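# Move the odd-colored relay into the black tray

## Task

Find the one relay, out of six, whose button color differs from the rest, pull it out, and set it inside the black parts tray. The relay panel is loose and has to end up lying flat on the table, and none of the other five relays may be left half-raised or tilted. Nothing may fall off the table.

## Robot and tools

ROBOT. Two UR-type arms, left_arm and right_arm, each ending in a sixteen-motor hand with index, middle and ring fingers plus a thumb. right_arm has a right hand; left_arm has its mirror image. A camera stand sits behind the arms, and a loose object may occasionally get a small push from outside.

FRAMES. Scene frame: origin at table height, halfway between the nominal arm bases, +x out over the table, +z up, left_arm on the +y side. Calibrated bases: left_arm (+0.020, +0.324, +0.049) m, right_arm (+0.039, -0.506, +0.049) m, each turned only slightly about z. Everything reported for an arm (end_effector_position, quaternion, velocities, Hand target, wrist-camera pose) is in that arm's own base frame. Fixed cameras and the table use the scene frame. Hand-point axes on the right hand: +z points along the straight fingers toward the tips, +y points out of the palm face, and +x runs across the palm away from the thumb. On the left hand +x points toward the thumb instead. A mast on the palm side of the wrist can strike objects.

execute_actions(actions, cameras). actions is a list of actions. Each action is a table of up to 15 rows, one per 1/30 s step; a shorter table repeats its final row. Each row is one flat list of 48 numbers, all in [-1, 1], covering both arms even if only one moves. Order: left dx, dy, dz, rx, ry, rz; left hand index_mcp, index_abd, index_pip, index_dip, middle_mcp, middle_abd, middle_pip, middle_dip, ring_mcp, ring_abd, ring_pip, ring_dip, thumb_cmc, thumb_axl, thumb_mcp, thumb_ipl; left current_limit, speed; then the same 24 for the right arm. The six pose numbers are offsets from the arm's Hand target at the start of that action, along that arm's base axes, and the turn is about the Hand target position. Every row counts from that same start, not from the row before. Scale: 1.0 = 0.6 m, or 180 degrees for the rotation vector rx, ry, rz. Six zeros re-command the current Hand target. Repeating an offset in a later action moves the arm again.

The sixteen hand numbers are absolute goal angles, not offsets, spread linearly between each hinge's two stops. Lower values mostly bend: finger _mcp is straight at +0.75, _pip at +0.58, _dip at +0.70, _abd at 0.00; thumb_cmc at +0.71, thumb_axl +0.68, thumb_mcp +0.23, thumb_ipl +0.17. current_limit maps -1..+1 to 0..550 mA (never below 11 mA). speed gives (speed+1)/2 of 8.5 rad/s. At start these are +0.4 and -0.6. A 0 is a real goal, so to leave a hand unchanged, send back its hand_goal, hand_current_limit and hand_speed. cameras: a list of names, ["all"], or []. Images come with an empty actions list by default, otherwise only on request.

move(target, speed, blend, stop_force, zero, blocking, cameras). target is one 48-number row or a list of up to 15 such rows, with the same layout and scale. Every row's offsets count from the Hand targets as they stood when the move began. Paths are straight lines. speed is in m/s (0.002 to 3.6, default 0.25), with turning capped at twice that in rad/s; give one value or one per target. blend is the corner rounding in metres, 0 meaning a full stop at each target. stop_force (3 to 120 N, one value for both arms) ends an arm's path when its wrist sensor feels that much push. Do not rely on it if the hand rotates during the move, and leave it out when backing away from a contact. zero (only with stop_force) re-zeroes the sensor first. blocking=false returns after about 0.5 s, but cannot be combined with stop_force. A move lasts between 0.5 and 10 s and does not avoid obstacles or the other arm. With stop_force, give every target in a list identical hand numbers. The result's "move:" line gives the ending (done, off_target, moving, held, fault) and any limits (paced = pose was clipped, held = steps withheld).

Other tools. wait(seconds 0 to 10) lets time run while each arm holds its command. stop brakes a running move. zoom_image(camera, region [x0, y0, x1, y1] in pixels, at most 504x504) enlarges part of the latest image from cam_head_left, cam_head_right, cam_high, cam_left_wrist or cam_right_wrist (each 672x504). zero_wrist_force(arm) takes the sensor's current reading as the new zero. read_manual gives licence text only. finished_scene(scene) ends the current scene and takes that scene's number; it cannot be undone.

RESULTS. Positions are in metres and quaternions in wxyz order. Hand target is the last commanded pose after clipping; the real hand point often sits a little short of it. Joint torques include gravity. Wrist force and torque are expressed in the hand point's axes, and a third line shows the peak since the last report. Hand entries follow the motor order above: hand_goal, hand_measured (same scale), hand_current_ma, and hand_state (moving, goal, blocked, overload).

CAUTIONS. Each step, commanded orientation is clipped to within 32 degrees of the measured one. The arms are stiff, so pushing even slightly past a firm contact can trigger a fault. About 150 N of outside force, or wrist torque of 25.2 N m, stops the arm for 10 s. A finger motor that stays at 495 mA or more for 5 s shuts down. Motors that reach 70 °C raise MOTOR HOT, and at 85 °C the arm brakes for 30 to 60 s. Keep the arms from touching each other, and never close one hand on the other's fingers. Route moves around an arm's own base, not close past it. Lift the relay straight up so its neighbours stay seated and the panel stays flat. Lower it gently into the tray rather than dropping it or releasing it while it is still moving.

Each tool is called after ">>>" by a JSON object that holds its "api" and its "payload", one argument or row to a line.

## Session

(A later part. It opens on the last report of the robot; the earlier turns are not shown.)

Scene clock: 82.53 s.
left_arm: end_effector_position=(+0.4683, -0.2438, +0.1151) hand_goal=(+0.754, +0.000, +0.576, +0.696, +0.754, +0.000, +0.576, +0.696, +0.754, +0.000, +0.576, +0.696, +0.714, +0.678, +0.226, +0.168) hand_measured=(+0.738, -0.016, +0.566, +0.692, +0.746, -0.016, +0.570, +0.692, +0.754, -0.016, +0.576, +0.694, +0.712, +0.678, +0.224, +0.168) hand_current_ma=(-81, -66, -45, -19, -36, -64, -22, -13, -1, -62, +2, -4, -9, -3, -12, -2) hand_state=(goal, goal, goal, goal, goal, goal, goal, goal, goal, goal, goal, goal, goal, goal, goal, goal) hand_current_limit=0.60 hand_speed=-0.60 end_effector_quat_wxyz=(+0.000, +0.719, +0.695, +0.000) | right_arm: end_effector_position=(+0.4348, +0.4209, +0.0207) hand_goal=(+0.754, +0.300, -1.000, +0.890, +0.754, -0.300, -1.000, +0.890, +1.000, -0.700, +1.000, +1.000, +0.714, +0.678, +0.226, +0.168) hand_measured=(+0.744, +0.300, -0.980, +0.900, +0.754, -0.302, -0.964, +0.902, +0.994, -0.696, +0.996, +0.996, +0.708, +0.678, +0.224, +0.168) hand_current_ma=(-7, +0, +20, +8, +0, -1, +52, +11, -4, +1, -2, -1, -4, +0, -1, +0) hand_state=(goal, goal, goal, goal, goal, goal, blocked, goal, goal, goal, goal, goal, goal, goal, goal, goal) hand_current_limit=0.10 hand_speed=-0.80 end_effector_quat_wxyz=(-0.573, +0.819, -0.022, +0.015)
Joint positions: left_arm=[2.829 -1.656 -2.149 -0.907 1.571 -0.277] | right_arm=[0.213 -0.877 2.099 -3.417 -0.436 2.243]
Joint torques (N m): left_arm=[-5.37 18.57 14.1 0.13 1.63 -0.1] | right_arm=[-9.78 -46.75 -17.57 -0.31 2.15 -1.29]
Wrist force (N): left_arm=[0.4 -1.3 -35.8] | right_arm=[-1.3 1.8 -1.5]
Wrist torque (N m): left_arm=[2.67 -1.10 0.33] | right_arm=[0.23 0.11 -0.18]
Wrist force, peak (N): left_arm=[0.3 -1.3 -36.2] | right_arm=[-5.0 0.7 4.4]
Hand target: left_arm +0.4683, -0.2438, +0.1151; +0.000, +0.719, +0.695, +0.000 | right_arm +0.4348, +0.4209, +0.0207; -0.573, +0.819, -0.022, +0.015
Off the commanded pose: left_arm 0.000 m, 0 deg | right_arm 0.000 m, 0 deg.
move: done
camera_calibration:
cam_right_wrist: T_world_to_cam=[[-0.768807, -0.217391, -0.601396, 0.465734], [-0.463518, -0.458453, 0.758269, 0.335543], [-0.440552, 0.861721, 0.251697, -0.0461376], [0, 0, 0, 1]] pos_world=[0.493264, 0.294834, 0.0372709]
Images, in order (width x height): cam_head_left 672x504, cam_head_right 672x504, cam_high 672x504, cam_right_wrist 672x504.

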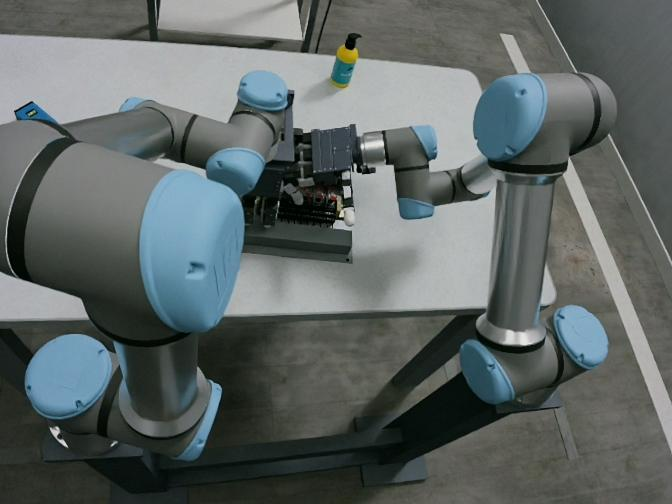

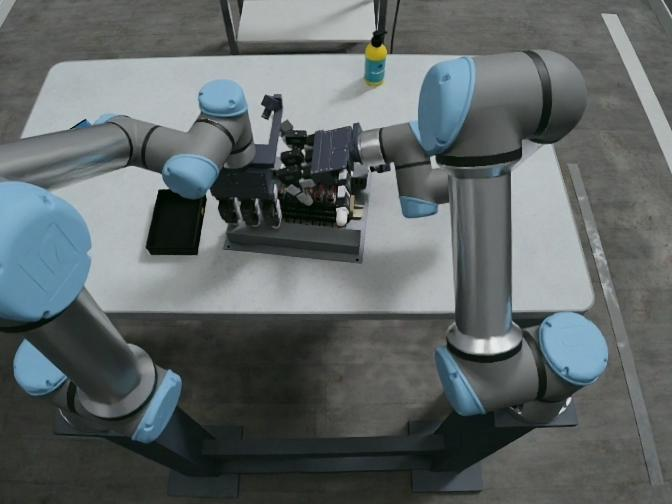

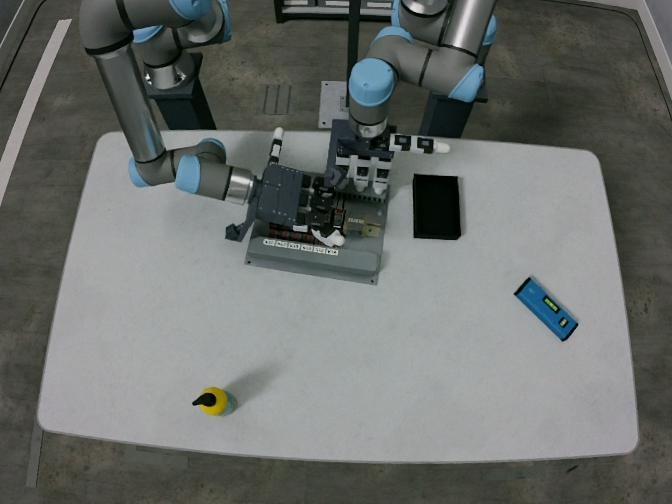

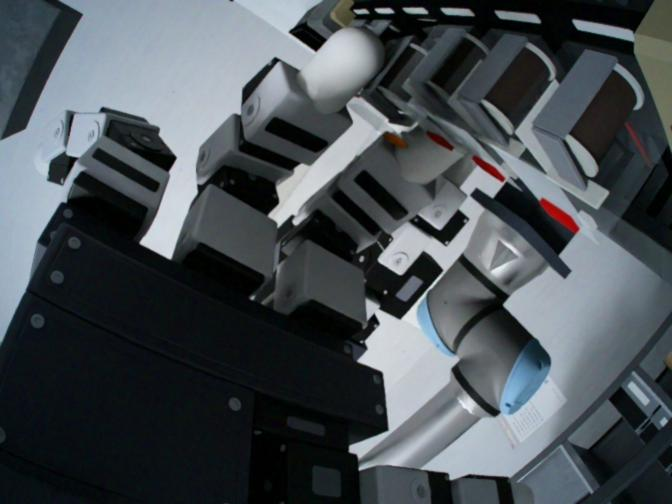

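>>> {"api": "move", "payload": {
  "target": [
    [0,0,0,0,0,0,0.754,0,0.576,0.696,0.754,0,0.576,0.696,0.754,0,0.576,0.696,0.714,0.678,0.226,0.168,0.6,-0.6,0,0,0,0,0,0,0.7534,0.4,-0.9,0.9,0.7534,-0.4,-0.9,0.9,1,-0.7,1,1,0.714,0.678,0.226,0.168,0.1,-0.7],
    [0,0,0,0,0,0,0.754,0,0.576,0.696,0.754,0,0.576,0.696,0.754,0,0.576,0.696,0.714,0.678,0.226,0.168,0.6,-0.6,0,0,0.1,0,0,0,0.7534,0.4,-0.9,0.9,0.7534,-0.4,-0.9,0.9,1,-0.7,1,1,0.714,0.678,0.226,0.168,0.1,-0.7]
  ],
  "speed": 0.06,
  "cameras": ["cam_right_wrist","cam_head_right"]
}}

>>> {"api": "zoom_image", "payload": {
  "camera": "cam_head_right",
  "region": [270, 155, 350, 225]
}}

>>> {"api": "zoom_image", "payload": {
  "camera": "cam_right_wrist",
  "region": [300, 0, 672, 280]
}}

Scene clock: 85.40 s.
left_arm: end_effector_position=(+0.4683, -0.2438, +0.1151) hand_goal=(+0.754, +0.000, +0.576, +0.696, +0.754, +0.000, +0.576, +0.696, +0.754, +0.000, +0.576, +0.696, +0.714, +0.678, +0.226, +0.168) hand_measured=(+0.738, -0.016, +0.566, +0.692, +0.746, -0.016, +0.570, +0.692, +0.754, -0.016, +0.576, +0.694, +0.712, +0.678, +0.224, +0.168) hand_current_ma=(-81, -66, -45, -19, -36, -64, -22, -13, -1, -62, +2, -4, -9, -3, -12, -2) hand_state=(goal, goal, goal, goal, goal, goal, goal, goal, goal, goal, goal, goal, goal, goal, goal, goal) hand_current_limit=0.60 hand_speed=-0.60 end_effector_quat_wxyz=(+0.000, +0.719, +0.695, +0.000) | right_arm: end_effector_position=(+0.4347, +0.4210, +0.0806) hand_goal=(+0.754, +0.400, -0.900, +0.900, +0.754, -0.400, -0.900, +0.900, +1.000, -0.700, +1.000, +1.000, +0.714, +0.678, +0.226, +0.168) hand_measured=(+0.744, +0.396, -0.902, +0.904, +0.750, -0.396, -0.902, +0.904, +0.994, -0.696, +0.996, +0.996, +0.708, +0.678, +0.224, +0.168) hand_current_ma=(-7, -1, +0, +1, -2, +1, +0, +1, -4, +1, -2, -1, -4, +0, -1, +0) hand_state=(goal, goal, goal, goal, goal, goal, goal, goal, goal, goal, goal, goal, goal, goal, goal, goal) hand_current_limit=0.10 hand_speed=-0.70 end_effector_quat_wxyz=(-0.573, +0.819, -0.021, +0.015)
Joint positions: left_arm=[2.829 -1.656 -2.149 -0.907 1.571 -0.277] | right_arm=[0.213 -1.026 2.103 -3.273 -0.436 2.243]
Joint torques (N m): left_arm=[-6.03 18.18 14.15 0.22 1.6 -0.16] | right_arm=[-5.17 -47.61 -22.85 -0.17 2.3 -1.63]
Wrist force (N): left_arm=[0.2 -1.1 -36.0] | right_arm=[-1.5 1.6 -1.4]
Wrist torque (N m): left_arm=[2.71 -1.07 0.30] | right_arm=[0.23 0.15 -0.19]
Wrist force, peak (N): left_arm=[0.3 -1.4 -36.2] | right_arm=[-1.5 2.0 -1.4]
Hand target: left_arm +0.4683, -0.2438, +0.1151; +0.000, +0.719, +0.695, +0.000 | right_arm +0.4348, +0.4209, +0.0807; -0.573, +0.819, -0.022, +0.015
Off the commanded pose: left_arm 0.000 m, 0 deg | right_arm 0.000 m, 0 deg.
move: done
camera_calibration:
cam_right_wrist: T_world_to_cam=[[-0.768809, -0.217492, -0.601356, 0.501785], [-0.463438, -0.458476, 0.758304, 0.290087], [-0.440633, 0.861682, 0.251687, -0.0611622], [0, 0, 0, 1]] pos_world=[0.493264, 0.294835, 0.0971709]
Images, in order (width x height): cam_head_right 672x504, cam_right_wrist 672x504.

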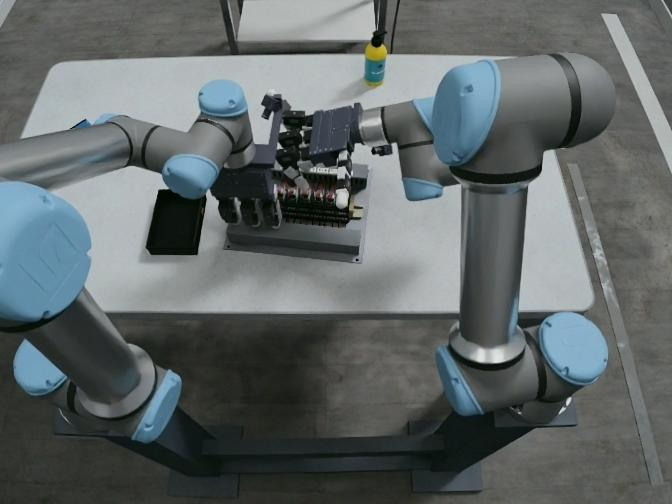

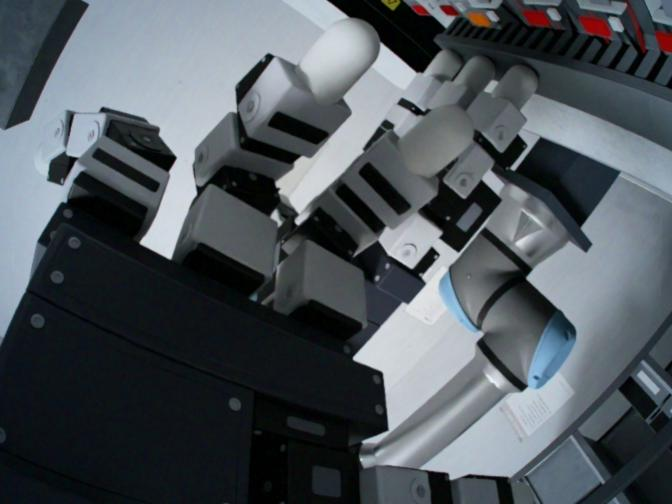

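Scaled by 6.300 from the camera's 672x504 image, which has a finer 960x720 frame.

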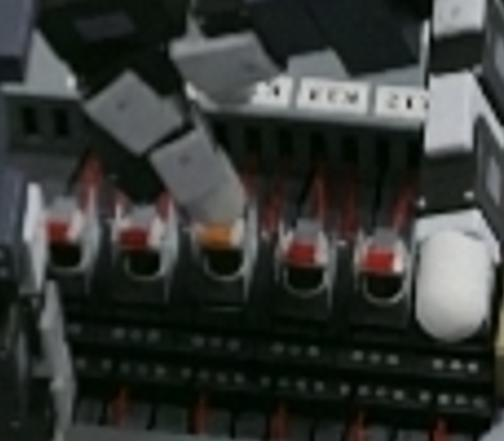

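Scaled by 1.355 from the camera's 672x504 image, which has a finer 960x720 frame.

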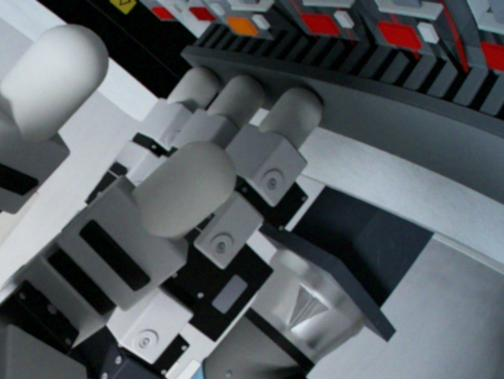

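>>> {"api": "zoom_image", "payload": {
  "camera": "cam_head_right",
  "region": [272, 180, 332, 210]
}}

>>> {"api": "zoom_image", "payload": {
  "camera": "cam_right_wrist",
  "region": [400, 0, 672, 100]
}}

Scaled by 8.400 from the camera's 672x504 image, which has a finer 960x720 frame.

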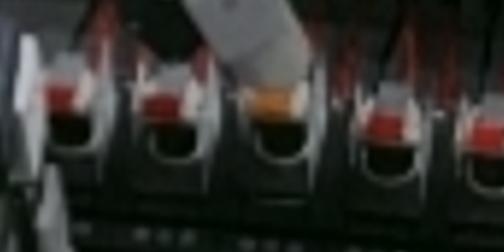

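Scaled by 1.853 from the camera's 672x504 image, which has a finer 960x720 frame.

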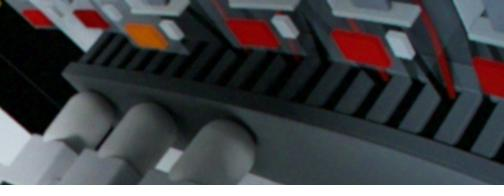

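>>> {"api": "move", "payload": {
  "target": [
    [0,0,0,0,0,0,0.754,0,0.576,0.696,0.754,0,0.576,0.696,0.754,0,0.576,0.696,0.714,0.678,0.226,0.168,0.6,-0.6,0,0.0018,0,0,0,0,0.7534,0.38,-0.89,0.9,0.7534,-0.38,-0.89,0.9,1,-0.7,1,1,0.714,0.678,0.226,0.168,0.1,-0.7],
    [0,0,0,0,0,0,0.754,0,0.576,0.696,0.754,0,0.576,0.696,0.754,0,0.576,0.696,0.714,0.678,0.226,0.168,0.6,-0.6,0,0.0018,-0.085,0,0,0,0.7534,0.38,-0.89,0.9,0.7534,-0.38,-0.89,0.9,1,-0.7,1,1,0.714,0.678,0.226,0.168,0.1,-0.7],
    [0,0,0,0,0,0,0.754,0,0.576,0.696,0.754,0,0.576,0.696,0.754,0,0.576,0.696,0.714,0.678,0.226,0.168,0.6,-0.6,0,0.0018,-0.11,0,0,0,0.7534,0.38,-0.89,0.9,0.7534,-0.38,-0.89,0.9,1,-0.7,1,1,0.714,0.678,0.226,0.168,0.1,-0.7],
    [0,0,0,0,0,0,0.754,0,0.576,0.696,0.754,0,0.576,0.696,0.754,0,0.576,0.696,0.714,0.678,0.226,0.168,0.6,-0.6,0,0.0018,-0.11,0,0,0,0.7534,-0.3,-0.9,0.9,0.7534,0.3,-0.9,0.9,1,-0.7,1,1,0.714,0.678,0.226,0.168,-0.75,-0.88]
  ],
  "speed": [0.06,0.06,0.02,0.02],
  "cameras": ["cam_right_wrist","cam_head_right"]
}}

>>> {"api": "zoom_image", "payload": {
  "camera": "cam_head_right",
  "region": [270, 175, 330, 225]
}}

>>> {"api": "zoom_image", "payload": {
  "camera": "cam_right_wrist",
  "region": [290, 0, 500, 170]
}}

Scene clock: 90.67 s.
left_arm: end_effector_position=(+0.4683, -0.2438, +0.1151) hand_goal=(+0.754, +0.000, +0.576, +0.696, +0.754, +0.000, +0.576, +0.696, +0.754, +0.000, +0.576, +0.696, +0.714, +0.678, +0.226, +0.168) hand_measured=(+0.738, -0.016, +0.566, +0.692, +0.746, -0.016, +0.570, +0.692, +0.754, -0.016, +0.576, +0.694, +0.712, +0.678, +0.224, +0.168) hand_current_ma=(-81, -66, -45, -19, -36, -64, -22, -13, -1, -62, +2, -4, -9, -3, -12, -2) hand_state=(goal, goal, goal, goal, goal, goal, goal, goal, goal, goal, goal, goal, goal, goal, goal, goal) hand_current_limit=0.60 hand_speed=-0.60 end_effector_quat_wxyz=(+0.000, +0.719, +0.695, +0.000) | right_arm: end_effector_position=(+0.4348, +0.4220, +0.0147) hand_goal=(+0.754, -0.300, -0.900, +0.900, +0.754, +0.300, -0.900, +0.900, +1.000, -0.700, +1.000, +1.000, +0.714, +0.678, +0.226, +0.168) hand_measured=(+0.782, +0.056, -0.898, +0.900, +0.772, -0.102, -0.898, +0.902, +0.994, -0.696, +0.996, +0.996, +0.708, +0.678, +0.224, +0.168) hand_current_ma=(+37, +68, +0, +0, +19, -69, +0, +1, -4, +1, -2, -1, -4, +0, -1, +0) hand_state=(blocked, blocked, goal, goal, goal, blocked, goal, goal, goal, goal, goal, goal, goal, goal, goal, goal) hand_current_limit=-0.75 hand_speed=-0.88 end_effector_quat_wxyz=(-0.573, +0.819, -0.022, +0.015)
Joint positions: left_arm=[2.829 -1.656 -2.149 -0.907 1.571 -0.277] | right_arm=[0.216 -0.86 2.094 -3.434 -0.437 2.247]
Joint torques (N m): left_arm=[-5.21 18.24 13.57 0.1 1.64 -0.21] | right_arm=[12.61 -27.98 -14.61 -3.16 -1.1 0.73]
Wrist force (N): left_arm=[0.3 -1.1 -36.0] | right_arm=[-1.5 -6.4 -2.4]
Wrist torque (N m): left_arm=[2.71 -1.09 0.31] | right_arm=[0.47 0.10 -0.29]
Wrist force, peak (N): left_arm=[0.3 -1.3 -36.1] | right_arm=[-0.7 -8.2 -4.1]
Hand target: left_arm +0.4683, -0.2438, +0.1151; +0.000, +0.719, +0.695, +0.000 | right_arm +0.4348, +0.4220, +0.0147; -0.573, +0.819, -0.022, +0.015
Off the commanded pose: left_arm 0.000 m, 0 deg | right_arm 0.000 m, 0 deg.
move: done
camera_calibration:
cam_right_wrist: T_world_to_cam=[[-0.768843, -0.217426, -0.601337, 0.462391], [-0.463459, -0.458436, 0.758315, 0.340562], [-0.440552, 0.861721, 0.251698, -0.0455754], [0, 0, 0, 1]] pos_world=[0.493264, 0.295935, 0.0312708]
Images, in order (width x height): cam_head_right 672x504, cam_right_wrist 672x504.

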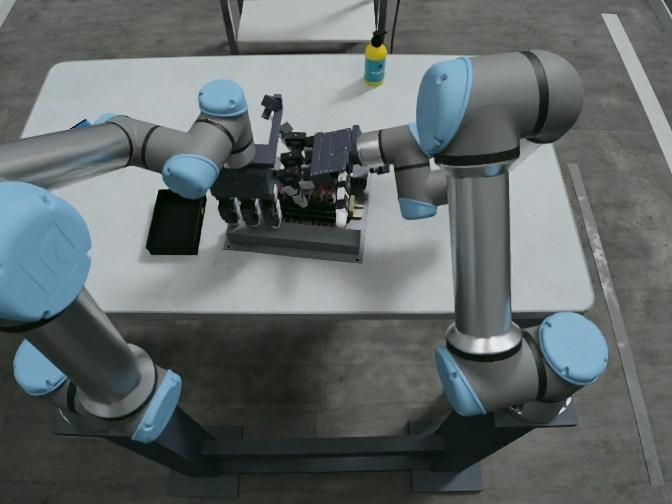

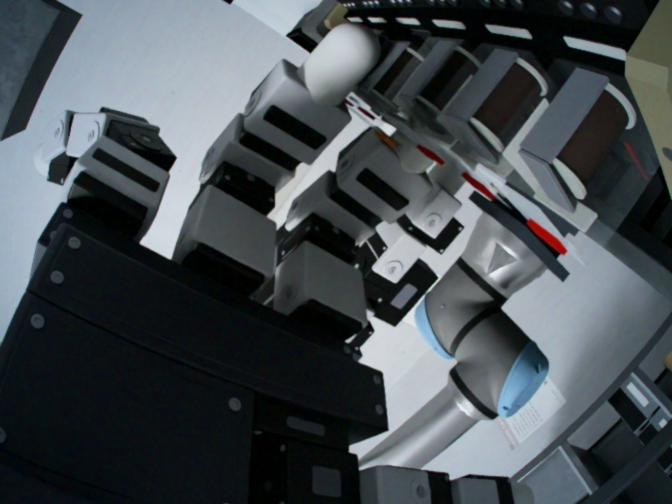

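Scaled by 8.400 from the camera's 672x504 image, which has a finer 960x720 frame.

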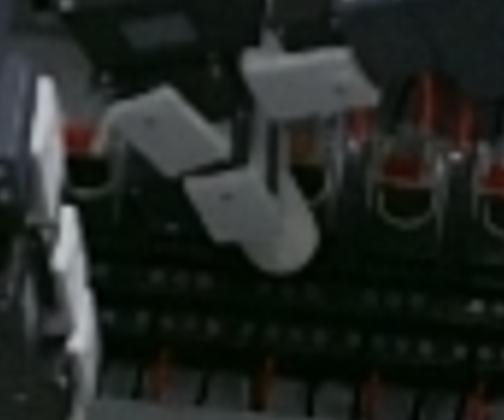

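Scaled by 2.400 from the camera's 672x504 image, which has a finer 960x720 frame.

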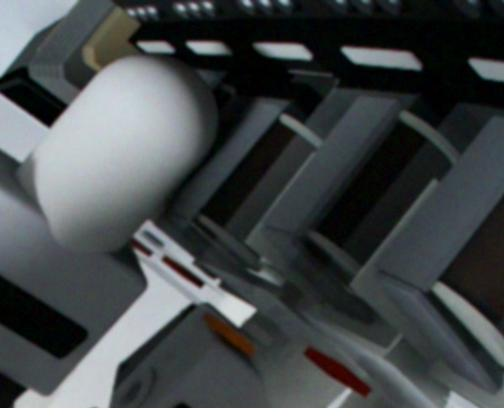

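>>> {"api": "move", "payload": {
  "target": [
    [0,0,0,0,0,0,0.754,0,0.576,0.696,0.754,0,0.576,0.696,0.754,0,0.576,0.696,0.714,0.678,0.226,0.168,0.6,-0.6,0,0,0.003,0,0,0,0.7534,0.3,-0.89,0.9,0.7534,-0.3,-0.89,0.9,1,-0.7,1,1,0.714,0.678,0.226,0.168,0.1,-0.7],
    [0,0,0,0,0,0,0.754,0,0.576,0.696,0.754,0,0.576,0.696,0.754,0,0.576,0.696,0.714,0.678,0.226,0.168,0.6,-0.6,0.001,-0.0018,0.003,0,0,0,0.7534,0.3,-0.89,0.9,0.7534,-0.3,-0.89,0.9,1,-0.7,1,1,0.714,0.678,0.226,0.168,0.1,-0.7],
    [0,0,0,0,0,0,0.754,0,0.576,0.696,0.754,0,0.576,0.696,0.754,0,0.576,0.696,0.714,0.678,0.226,0.168,0.6,-0.6,0.001,-0.0018,0.003,0,0,0,0.7534,-0.3,-0.9,0.9,0.7534,0.3,-0.9,0.9,1,-0.7,1,1,0.714,0.678,0.226,0.168,-0.75,-0.88]
  ],
  "speed": 0.02,
  "cameras": ["cam_right_wrist","cam_head_right"]
}}

>>> {"api": "zoom_image", "payload": {
  "camera": "cam_head_right",
  "region": [270, 175, 330, 225]
}}

>>> {"api": "zoom_image", "payload": {
  "camera": "cam_right_wrist",
  "region": [290, 0, 500, 170]
}}

Scene clock: 93.60 s.
left_arm: end_effector_position=(+0.4683, -0.2438, +0.1151) hand_goal=(+0.754, +0.000, +0.576, +0.696, +0.754, +0.000, +0.576, +0.696, +0.754, +0.000, +0.576, +0.696, +0.714, +0.678, +0.226, +0.168) hand_measured=(+0.738, -0.016, +0.566, +0.692, +0.746, -0.016, +0.570, +0.692, +0.754, -0.016, +0.576, +0.694, +0.712, +0.678, +0.224, +0.168) hand_current_ma=(-81, -66, -45, -19, -36, -64, -22, -13, -1, -62, +2, -4, -9, -3, -12, -2) hand_state=(goal, goal, goal, goal, goal, goal, goal, goal, goal, goal, goal, goal, goal, goal, goal, goal) hand_current_limit=0.60 hand_speed=-0.60 end_effector_quat_wxyz=(+0.000, +0.719, +0.695, +0.000) | right_arm: end_effector_position=(+0.4353, +0.4209, +0.0165) hand_goal=(+0.754, -0.300, -0.900, +0.900, +0.754, +0.300, -0.900, +0.900, +1.000, -0.700, +1.000, +1.000, +0.714, +0.678, +0.226, +0.168) hand_measured=(+0.766, +0.084, -0.892, +0.904, +0.754, -0.076, -0.890, +0.904, +0.994, -0.696, +0.996, +0.996, +0.708, +0.678, +0.224, +0.168) hand_current_ma=(+10, +68, +4, +1, +0, -69, +7, +1, -4, +1, -2, -1, -4, +0, -1, +0) hand_state=(goal, blocked, goal, goal, goal, blocked, goal, goal, goal, goal, goal, goal, goal, goal, goal, goal) hand_current_limit=-0.75 hand_speed=-0.88 end_effector_quat_wxyz=(-0.573, +0.819, -0.022, +0.015)
Joint positions: left_arm=[2.829 -1.656 -2.149 -0.907 1.571 -0.277] | right_arm=[0.213 -0.866 2.096 -3.425 -0.436 2.243]
Joint torques (N m): left_arm=[-5.34 18.09 13.93 0.17 1.6 -0.18] | right_arm=[-13.16 -48.6 -1.13 -0.42 1.65 -1.64]
Wrist force (N): left_arm=[0.4 -1.3 -35.9] | right_arm=[-3.2 -1.0 -1.5]
Wrist torque (N m): left_arm=[2.67 -1.10 0.32] | right_arm=[0.30 0.04 -0.09]
Wrist force, peak (N): left_arm=[0.5 -1.2 -36.2] | right_arm=[-1.5 -8.3 -4.0]
Hand target: left_arm +0.4683, -0.2438, +0.1151; +0.000, +0.719, +0.695, +0.000 | right_arm +0.4354, +0.4209, +0.0165; -0.573, +0.819, -0.022, +0.015
Off the commanded pose: left_arm 0.000 m, 0 deg | right_arm 0.000 m, 0 deg.
move: done
camera_calibration:
cam_right_wrist: T_world_to_cam=[[-0.768843, -0.217426, -0.601337, 0.463695], [-0.463459, -0.458436, 0.758315, 0.33897], [-0.440552, 0.861721, 0.251698, -0.0448162], [0, 0, 0, 1]] pos_world=[0.493864, 0.294835, 0.0330708]
Images, in order (width x height): cam_head_right 672x504, cam_right_wrist 672x504.

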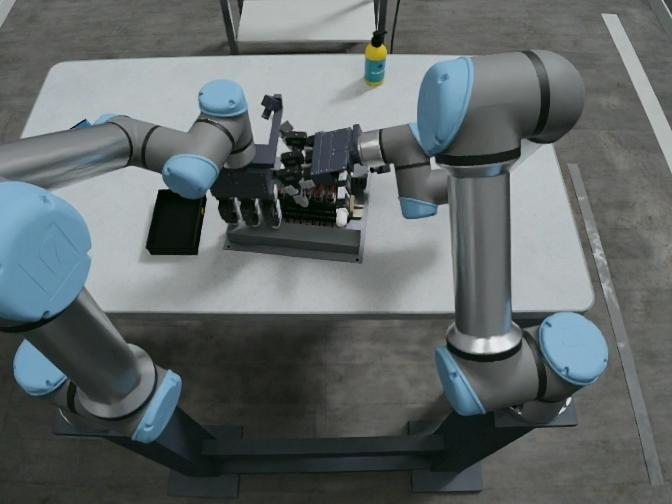

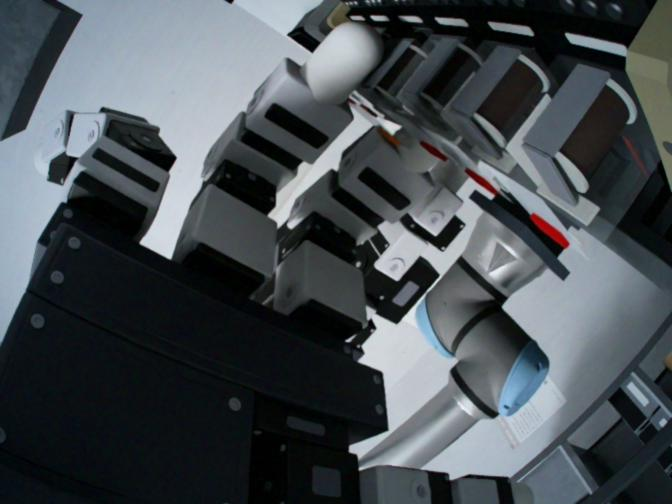

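Scaled by 8.400 from the camera's 672x504 image, which has a finer 960x720 frame.

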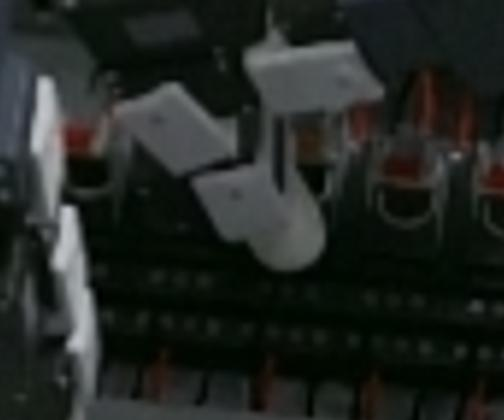

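Scaled by 2.400 from the camera's 672x504 image, which has a finer 960x720 frame.

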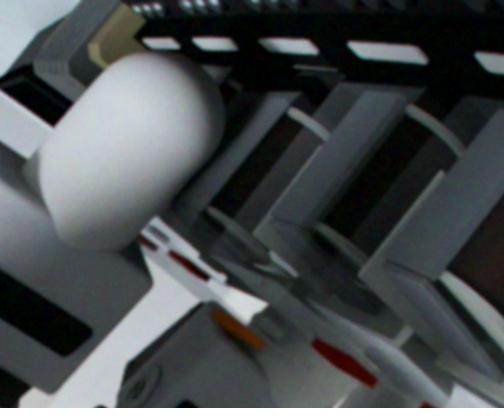

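>>> {"api": "move", "payload": {
  "target": [
    [0,0,0,0,0,0,0.754,0,0.576,0.696,0.754,0,0.576,0.696,0.754,0,0.576,0.696,0.714,0.678,0.226,0.168,0.6,-0.6,0,-0.002,0,0,0,0,0.7534,0.2,-0.9,0.9,0.7534,-0.2,-0.9,0.9,1,-0.7,1,1,0.714,0.678,0.226,0.168,-0.5,-0.7],
    [0,0,0,0,0,0,0.754,0,0.576,0.696,0.754,0,0.576,0.696,0.754,0,0.576,0.696,0.714,0.678,0.226,0.168,0.6,-0.6,0,-0.002,0,0,0,0,0.7534,-0.4,-0.93,0.9,0.7534,0.4,-0.93,0.9,1,-0.7,1,1,0.714,0.678,0.226,0.168,0.3,-0.85]
  ],
  "speed": 0.02
}}

>>> {"api": "move", "payload": {
  "target": [0,0,0,0,0,0,0.754,0,0.576,0.696,0.754,0,0.576,0.696,0.754,0,0.576,0.696,0.714,0.678,0.226,0.168,0.6,-0.6,0,0,0,0,0,0,0.7534,-0.5,-0.96,0.89,0.7534,0.5,-0.96,0.89,1,-0.7,1,1,0.714,0.678,0.226,0.168,0.72,-0.85],
  "speed": 0.02,
  "cameras": ["cam_right_wrist","cam_head_right"]
}}

>>> {"api": "zoom_image", "payload": {
  "camera": "cam_right_wrist",
  "region": [290, 0, 500, 170]
}}

Scene clock: 96.07 s.
left_arm: end_effector_position=(+0.4683, -0.2438, +0.1151) hand_goal=(+0.754, +0.000, +0.576, +0.696, +0.754, +0.000, +0.576, +0.696, +0.754, +0.000, +0.576, +0.696, +0.714, +0.678, +0.226, +0.168) hand_measured=(+0.738, -0.016, +0.566, +0.692, +0.746, -0.016, +0.570, +0.692, +0.754, -0.016, +0.576, +0.694, +0.712, +0.678, +0.224, +0.168) hand_current_ma=(-81, -66, -45, -19, -36, -64, -22, -13, -1, -62, +2, -4, -9, -3, -12, -2) hand_state=(goal, goal, goal, goal, goal, goal, goal, goal, goal, goal, goal, goal, goal, goal, goal, goal) hand_current_limit=0.60 hand_speed=-0.60 end_effector_quat_wxyz=(+0.000, +0.719, +0.695, +0.000) | right_arm: end_effector_position=(+0.4354, +0.4197, +0.0165) hand_goal=(+0.754, -0.400, -0.930, +0.900, +0.754, +0.400, -0.930, +0.900, +1.000, -0.700, +1.000, +1.000, +0.714, +0.678, +0.226, +0.168) hand_measured=(+0.794, -0.316, -0.966, +0.886, +0.794, +0.334, -0.988, +0.880, +0.994, -0.696, +0.996, +0.996, +0.708, +0.678, +0.224, +0.168) hand_current_ma=(+68, +154, -50, -13, +65, -107, -111, -23, -4, +1, -2, -1, -4, +0, -1, +0) hand_state=(blocked, blocked, blocked, goal, blocked, blocked, blocked, blocked, goal, goal, goal, goal, goal, goal, goal, goal) hand_current_limit=0.30 hand_speed=-0.85 end_effector_quat_wxyz=(-0.573, +0.819, -0.022, +0.015)
Joint positions: left_arm=[2.829 -1.656 -2.149 -0.907 1.571 -0.277] | right_arm=[0.211 -0.868 2.098 -3.422 -0.434 2.238]
Joint torques (N m): left_arm=[-5.7 17.94 13.69 0.15 1.58 -0.21] | right_arm=[-9.19 -44.51 -5.27 -1.99 0.12 -0.46]
Wrist force (N): left_arm=[0.4 -1.2 -36.0] | right_arm=[-1.2 3.3 6.8]
Wrist torque (N m): left_arm=[2.70 -1.10 0.32] | right_arm=[0.19 0.10 -0.19]
Wrist force, peak (N): left_arm=[0.2 -1.1 -36.3] | right_arm=[-1.2 3.2 7.0]
Hand target: left_arm +0.4683, -0.2438, +0.1151; +0.000, +0.719, +0.695, +0.000 | right_arm +0.4354, +0.4197, +0.0165; -0.573, +0.819, -0.022, +0.015
Off the commanded pose: left_arm 0.000 m, 0 deg | right_arm 0.000 m, 0 deg.
move: done

Scene clock: 96.57 s.
left_arm: end_effector_position=(+0.4683, -0.2438, +0.1151) hand_goal=(+0.754, +0.000, +0.576, +0.696, +0.754, +0.000, +0.576, +0.696, +0.754, +0.000, +0.576, +0.696, +0.714, +0.678, +0.226, +0.168) hand_measured=(+0.738, -0.016, +0.566, +0.692, +0.746, -0.016, +0.570, +0.692, +0.754, -0.016, +0.576, +0.694, +0.712, +0.678, +0.224, +0.168) hand_current_ma=(-81, -66, -45, -19, -36, -64, -22, -13, -1, -62, +2, -4, -9, -3, -12, -2) hand_state=(goal, goal, goal, goal, goal, goal, goal, goal, goal, goal, goal, goal, goal, goal, goal, goal) hand_current_limit=0.60 hand_speed=-0.60 end_effector_quat_wxyz=(+0.000, +0.719, +0.695, +0.000) | right_arm: end_effector_position=(+0.4354, +0.4197, +0.0165) hand_goal=(+0.754, -0.500, -0.960, +0.890, +0.754, +0.500, -0.960, +0.890, +1.000, -0.700, +1.000, +1.000, +0.714, +0.678, +0.226, +0.168) hand_measured=(+0.802, -0.338, -0.976, +0.882, +0.798, +0.360, -0.998, +0.874, +0.994, -0.696, +0.996, +0.996, +0.708, +0.678, +0.224, +0.168) hand_current_ma=(+86, +429, -16, -5, +80, -341, -56, -15, -4, +1, -2, -1, -4, +0, -1, +0) hand_state=(blocked, blocked, goal, goal, blocked, blocked, blocked, goal, goal, goal, goal, goal, goal, goal, goal, goal) hand_current_limit=0.72 hand_speed=-0.85 end_effector_quat_wxyz=(-0.573, +0.819, -0.022, +0.015)
Joint positions: left_arm=[2.829 -1.656 -2.149 -0.907 1.571 -0.277] | right_arm=[0.211 -0.868 2.098 -3.422 -0.434 2.238]
Joint torques (N m): left_arm=[-6.37 18.89 14.1 0.13 1.5 -0.26] | right_arm=[-3.97 -41.31 -8.83 -2.67 -0.34 0.63]
Wrist force (N): left_arm=[0.2 -1.1 -35.9] | right_arm=[-0.8 1.8 7.3]
Wrist torque (N m): left_arm=[2.71 -1.08 0.31] | right_arm=[0.22 0.13 -0.20]
Wrist force, peak (N): left_arm=[0.5 -1.2 -36.0] | right_arm=[-1.2 3.0 7.5]
Hand target: left_arm +0.4683, -0.2438, +0.1151; +0.000, +0.719, +0.695, +0.000 | right_arm +0.4354, +0.4197, +0.0165; -0.573, +0.819, -0.022, +0.015
Off the commanded pose: left_arm 0.000 m, 0 deg | right_arm 0.000 m, 0 deg.
move: done
camera_calibration:
cam_right_wrist: T_world_to_cam=[[-0.768807, -0.217391, -0.601396, 0.463408], [-0.463518, -0.458453, 0.758269, 0.338456], [-0.440552, 0.861721, 0.251697, -0.043782], [0, 0, 0, 1]] pos_world=[0.493864, 0.293634, 0.0330709]
Images, in order (width x height): cam_head_right 672x504, cam_right_wrist 672x504.

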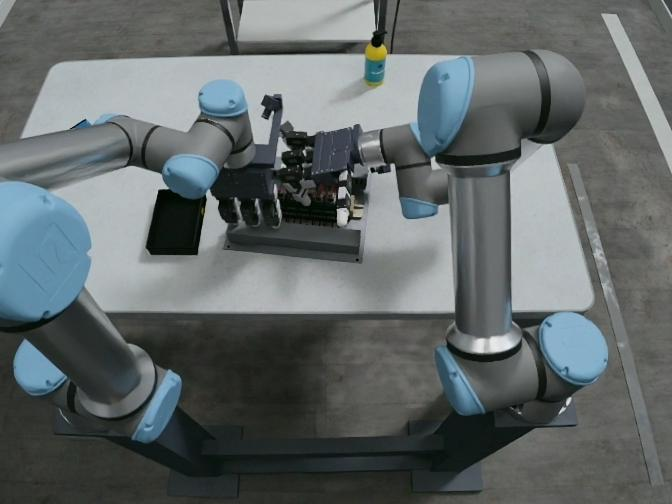

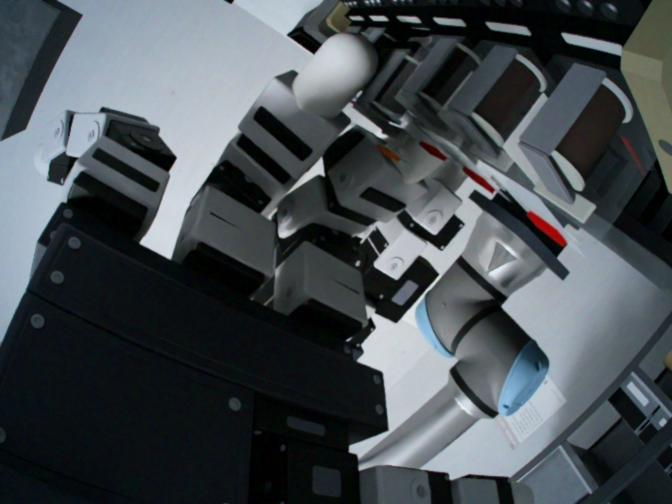

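Scaled by 2.400 from the camera's 672x504 image, which has a finer 960x720 frame.

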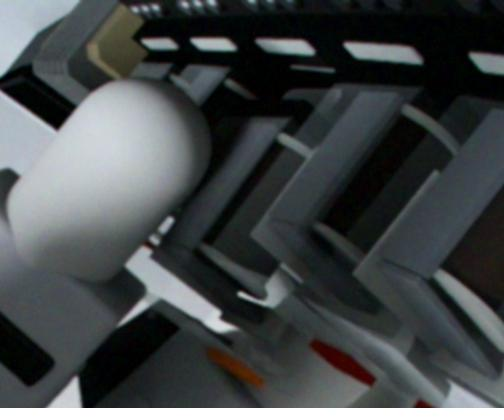

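>>> {"api": "move", "payload": {
  "target": [
    [0,0,0,0,0,0,0.754,0,0.576,0.696,0.754,0,0.576,0.696,0.754,0,0.576,0.696,0.714,0.678,0.226,0.168,0.6,-0.6,0,0,0,0,0,0,0.7534,0.35,-0.98,0.88,0.7534,-0.35,-0.98,0.88,1,-0.7,1,1,0.714,0.678,0.226,0.168,0.1,-0.8],
    [0,0,0,0,0,0,0.754,0,0.576,0.696,0.754,0,0.576,0.696,0.754,0,0.576,0.696,0.714,0.678,0.226,0.168,0.6,-0.6,0,0.001,0,0,0,0,0.7534,0.4,-0.89,0.9,0.7534,-0.4,-0.89,0.9,1,-0.7,1,1,0.714,0.678,0.226,0.168,0.1,-0.8],
    [0,0,0,0,0,0,0.754,0,0.576,0.696,0.754,0,0.576,0.696,0.754,0,0.576,0.696,0.714,0.678,0.226,0.168,0.6,-0.6,-0.0004,0.006,0,0,0,0,0.7534,0.4,-0.89,0.9,0.7534,-0.4,-0.89,0.9,1,-0.7,1,1,0.714,0.678,0.226,0.168,0.1,-0.8]
  ],
  "speed": 0.03,
  "cameras": ["cam_right_wrist","cam_head_right"]
}}

>>> {"api": "zoom_image", "payload": {
  "camera": "cam_right_wrist",
  "region": [290, 0, 500, 170]
}}

>>> {"api": "zoom_image", "payload": {
  "camera": "cam_head_right",
  "region": [270, 175, 330, 225]
}}

Scene clock: 100.43 s.
left_arm: end_effector_position=(+0.4683, -0.2438, +0.1151) hand_goal=(+0.754, +0.000, +0.576, +0.696, +0.754, +0.000, +0.576, +0.696, +0.754, +0.000, +0.576, +0.696, +0.714, +0.678, +0.226, +0.168) hand_measured=(+0.738, -0.016, +0.566, +0.692, +0.746, -0.016, +0.570, +0.692, +0.754, -0.016, +0.576, +0.694, +0.712, +0.678, +0.224, +0.168) hand_current_ma=(-81, -66, -45, -19, -36, -64, -22, -13, -1, -62, +2, -4, -9, -3, -12, -2) hand_state=(goal, goal, goal, goal, goal, goal, goal, goal, goal, goal, goal, goal, goal, goal, goal, goal) hand_current_limit=0.60 hand_speed=-0.60 end_effector_quat_wxyz=(+0.000, +0.719, +0.695, +0.000) | right_arm: end_effector_position=(+0.4351, +0.4233, +0.0165) hand_goal=(+0.754, +0.400, -0.890, +0.900, +0.754, -0.400, -0.890, +0.900, +1.000, -0.700, +1.000, +1.000, +0.714, +0.678, +0.226, +0.168) hand_measured=(+0.752, +0.396, -0.892, +0.898, +0.750, -0.396, -0.892, +0.898, +0.994, -0.696, +0.996, +0.996, +0.708, +0.678, +0.224, +0.168) hand_current_ma=(-1, -1, -1, +0, -1, +1, -1, -1, -4, +1, -2, -1, -4, +0, -1, +0) hand_state=(goal, goal, goal, goal, goal, goal, goal, goal, goal, goal, goal, goal, goal, goal, goal, goal) hand_current_limit=0.10 hand_speed=-0.80 end_effector_quat_wxyz=(-0.573, +0.819, -0.022, +0.015)
Joint positions: left_arm=[2.829 -1.656 -2.149 -0.907 1.571 -0.277] | right_arm=[0.218 -0.863 2.092 -3.432 -0.438 2.252]
Joint torques (N m): left_arm=[-5.87 18.36 14.06 0.03 1.48 -0.06] | right_arm=[11.43 -32.48 -19.49 -5.03 -0.16 1.33]
Wrist force (N): left_arm=[0.3 -1.1 -35.8] | right_arm=[-1.3 1.2 -1.5]
Wrist torque (N m): left_arm=[2.70 -1.09 0.32] | right_arm=[0.21 0.11 -0.40]
Wrist force, peak (N): left_arm=[0.4 -1.1 -36.1] | right_arm=[-0.6 1.7 7.7]
Hand target: left_arm +0.4683, -0.2438, +0.1151; +0.000, +0.719, +0.695, +0.000 | right_arm +0.4351, +0.4233, +0.0165; -0.573, +0.819, -0.022, +0.015
Off the commanded pose: left_arm 0.000 m, 0 deg | right_arm 0.000 m, 0 deg.
move: done
camera_calibration:
cam_right_wrist: T_world_to_cam=[[-0.768843, -0.217426, -0.601337, 0.464041], [-0.463459, -0.458436, 0.758315, 0.339932], [-0.440552, 0.861721, 0.251698, -0.0468863], [0, 0, 0, 1]] pos_world=[0.493664, 0.297135, 0.0330708]
Images, in order (width x height): cam_head_right 672x504, cam_right_wrist 672x504.

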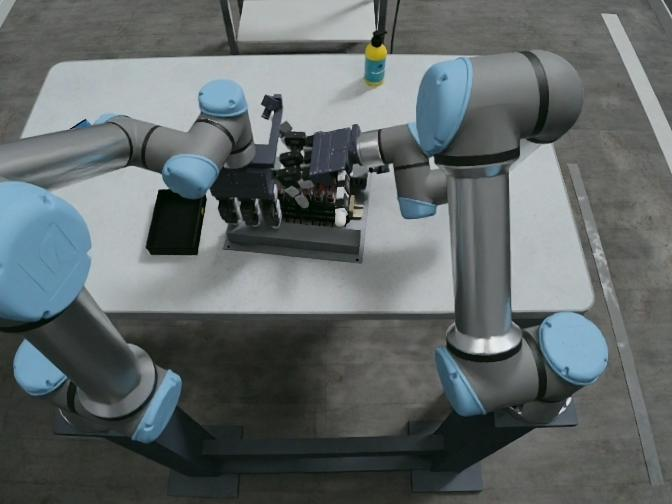

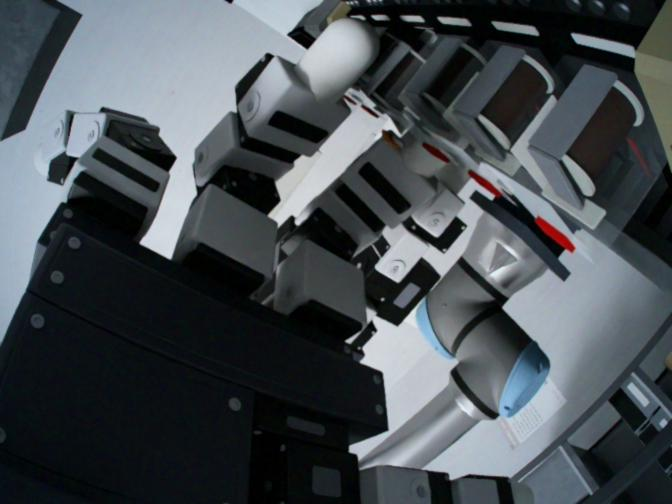

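Scaled by 2.400 from the camera's 672x504 image, which has a finer 960x720 frame.

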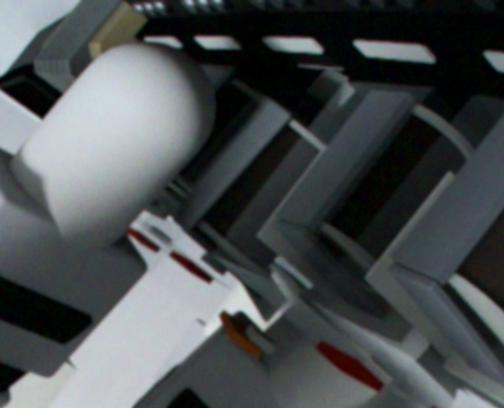

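Scaled by 8.400 from the camera's 672x504 image, which has a finer 960x720 frame.

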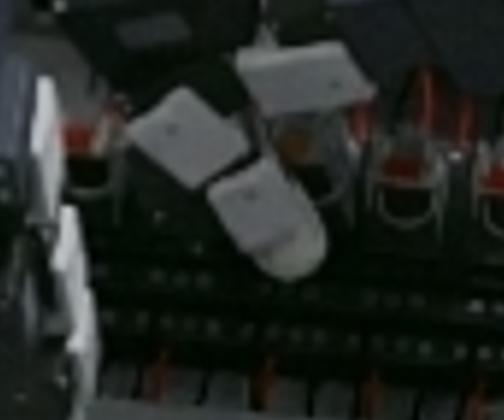

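>>> {"api": "move", "payload": {
  "target": [0,0,0,0,0,0,0.754,0,0.576,0.696,0.754,0,0.576,0.696,0.754,0,0.576,0.696,0.714,0.678,0.226,0.168,0.6,-0.6,0,0,0.11,0,0,0,0.7534,0.4,-0.89,0.9,0.7534,-0.4,-0.89,0.9,1,-0.7,1,1,0.714,0.678,0.226,0.168,0.1,-0.8],
  "speed": 0.06,
  "cameras": ["cam_right_wrist","cam_head_right","cam_head_left"]
}}

>>> {"api": "zoom_image", "payload": {
  "camera": "cam_head_right",
  "region": [272, 175, 332, 220]
}}

>>> {"api": "zoom_image", "payload": {
  "camera": "cam_right_wrist",
  "region": [400, 0, 672, 100]
}}

>>> {"api": "zoom_image", "payload": {
  "camera": "cam_head_left",
  "region": [270, 170, 350, 230]
}}

Scene clock: 102.67 s.
left_arm: end_effector_position=(+0.4683, -0.2438, +0.1151) hand_goal=(+0.754, +0.000, +0.576, +0.696, +0.754, +0.000, +0.576, +0.696, +0.754, +0.000, +0.576, +0.696, +0.714, +0.678, +0.226, +0.168) hand_measured=(+0.738, -0.016, +0.566, +0.692, +0.746, -0.016, +0.570, +0.692, +0.754, -0.016, +0.576, +0.694, +0.712, +0.678, +0.224, +0.168) hand_current_ma=(-81, -66, -45, -19, -36, -64, -22, -13, -1, -62, +2, -4, -9, -3, -12, -2) hand_state=(goal, goal, goal, goal, goal, goal, goal, goal, goal, goal, goal, goal, goal, goal, goal, goal) hand_current_limit=0.60 hand_speed=-0.60 end_effector_quat_wxyz=(+0.000, +0.719, +0.695, +0.000) | right_arm: end_effector_position=(+0.4351, +0.4234, +0.0824) hand_goal=(+0.754, +0.400, -0.890, +0.900, +0.754, -0.400, -0.890, +0.900, +1.000, -0.700, +1.000, +1.000, +0.714, +0.678, +0.226, +0.168) hand_measured=(+0.750, +0.396, -0.892, +0.898, +0.750, -0.396, -0.892, +0.898, +0.994, -0.696, +0.996, +0.996, +0.708, +0.678, +0.224, +0.168) hand_current_ma=(-2, -1, +0, +0, -2, +1, -1, -1, -4, +1, -2, -1, -4, +0, -1, +0) hand_state=(goal, goal, goal, goal, goal, goal, goal, goal, goal, goal, goal, goal, goal, goal, goal, goal) hand_current_limit=0.10 hand_speed=-0.80 end_effector_quat_wxyz=(-0.573, +0.819, -0.021, +0.015)
Joint positions: left_arm=[2.829 -1.656 -2.149 -0.907 1.571 -0.277] | right_arm=[0.218 -1.027 2.098 -3.275 -0.439 2.252]
Joint torques (N m): left_arm=[-5.18 17.84 13.48 0.04 1.56 -0.18] | right_arm=[-7.19 -46.88 -22.67 -0.42 2.1 -1.67]
Wrist force (N): left_arm=[0.3 -0.8 -36.0] | right_arm=[-1.5 1.7 -1.5]
Wrist torque (N m): left_arm=[2.75 -1.09 0.30] | right_arm=[0.24 0.15 -0.19]
Wrist force, peak (N): left_arm=[0.5 -1.2 -36.1] | right_arm=[-1.4 1.8 -1.7]
Hand target: left_arm +0.4683, -0.2438, +0.1151; +0.000, +0.719, +0.695, +0.000 | right_arm +0.4351, +0.4233, +0.0825; -0.573, +0.819, -0.022, +0.015
Off the commanded pose: left_arm 0.000 m, 0 deg | right_arm 0.000 m, 0 deg.
move: done
camera_calibration:
cam_right_wrist: T_world_to_cam=[[-0.768809, -0.217492, -0.601356, 0.50362], [-0.463438, -0.458476, 0.758304, 0.289962], [-0.440633, 0.861682, 0.251687, -0.0635511], [0, 0, 0, 1]] pos_world=[0.493564, 0.297235, 0.0989709]
Images, in order (width x height): cam_head_left 672x504, cam_head_right 672x504, cam_right_wrist 672x504.

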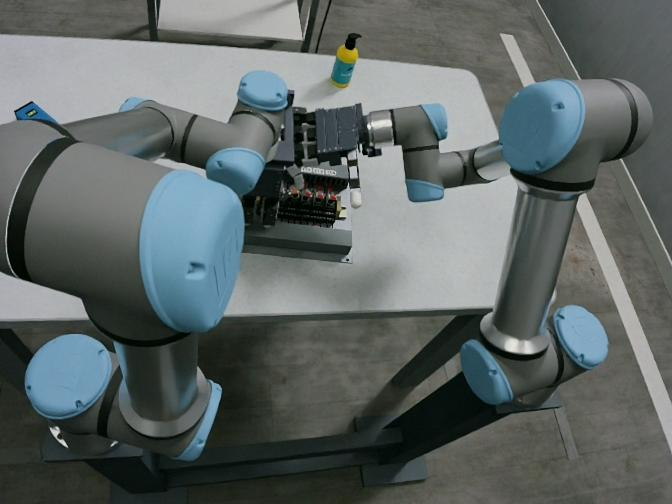

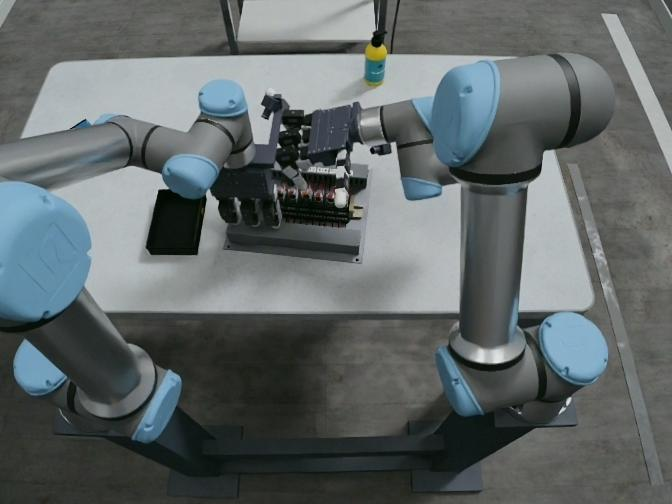

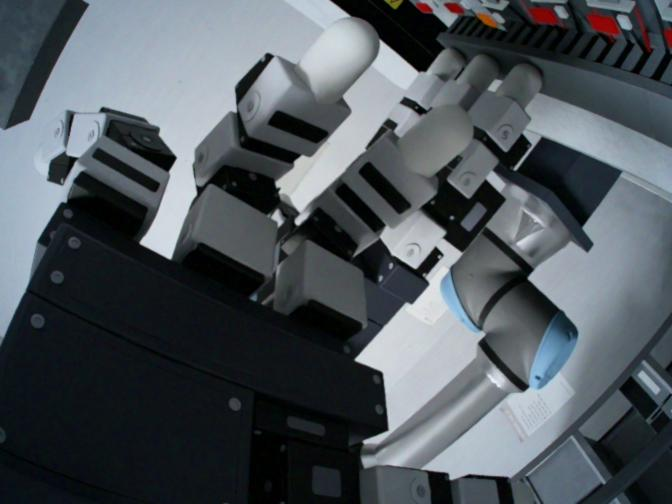

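Scaled by 8.400 from the camera's 672x504 image, which has a finer 960x720 frame.

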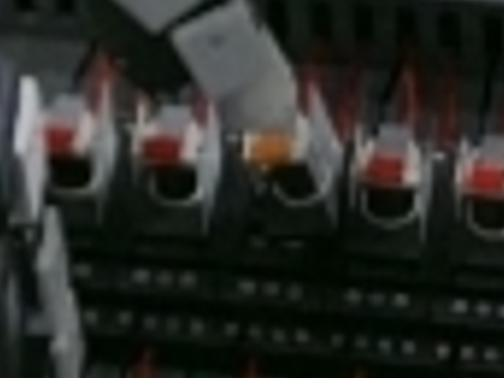

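Scaled by 1.853 from the camera's 672x504 image, which has a finer 960x720 frame.

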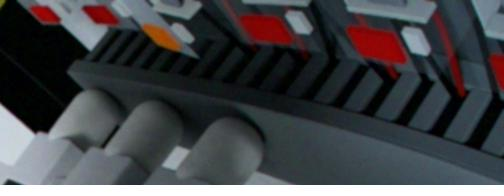

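Scaled by 6.300 from the camera's 672x504 image, which has a finer 960x720 frame.

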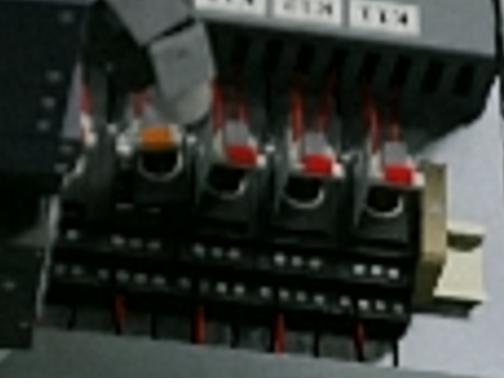

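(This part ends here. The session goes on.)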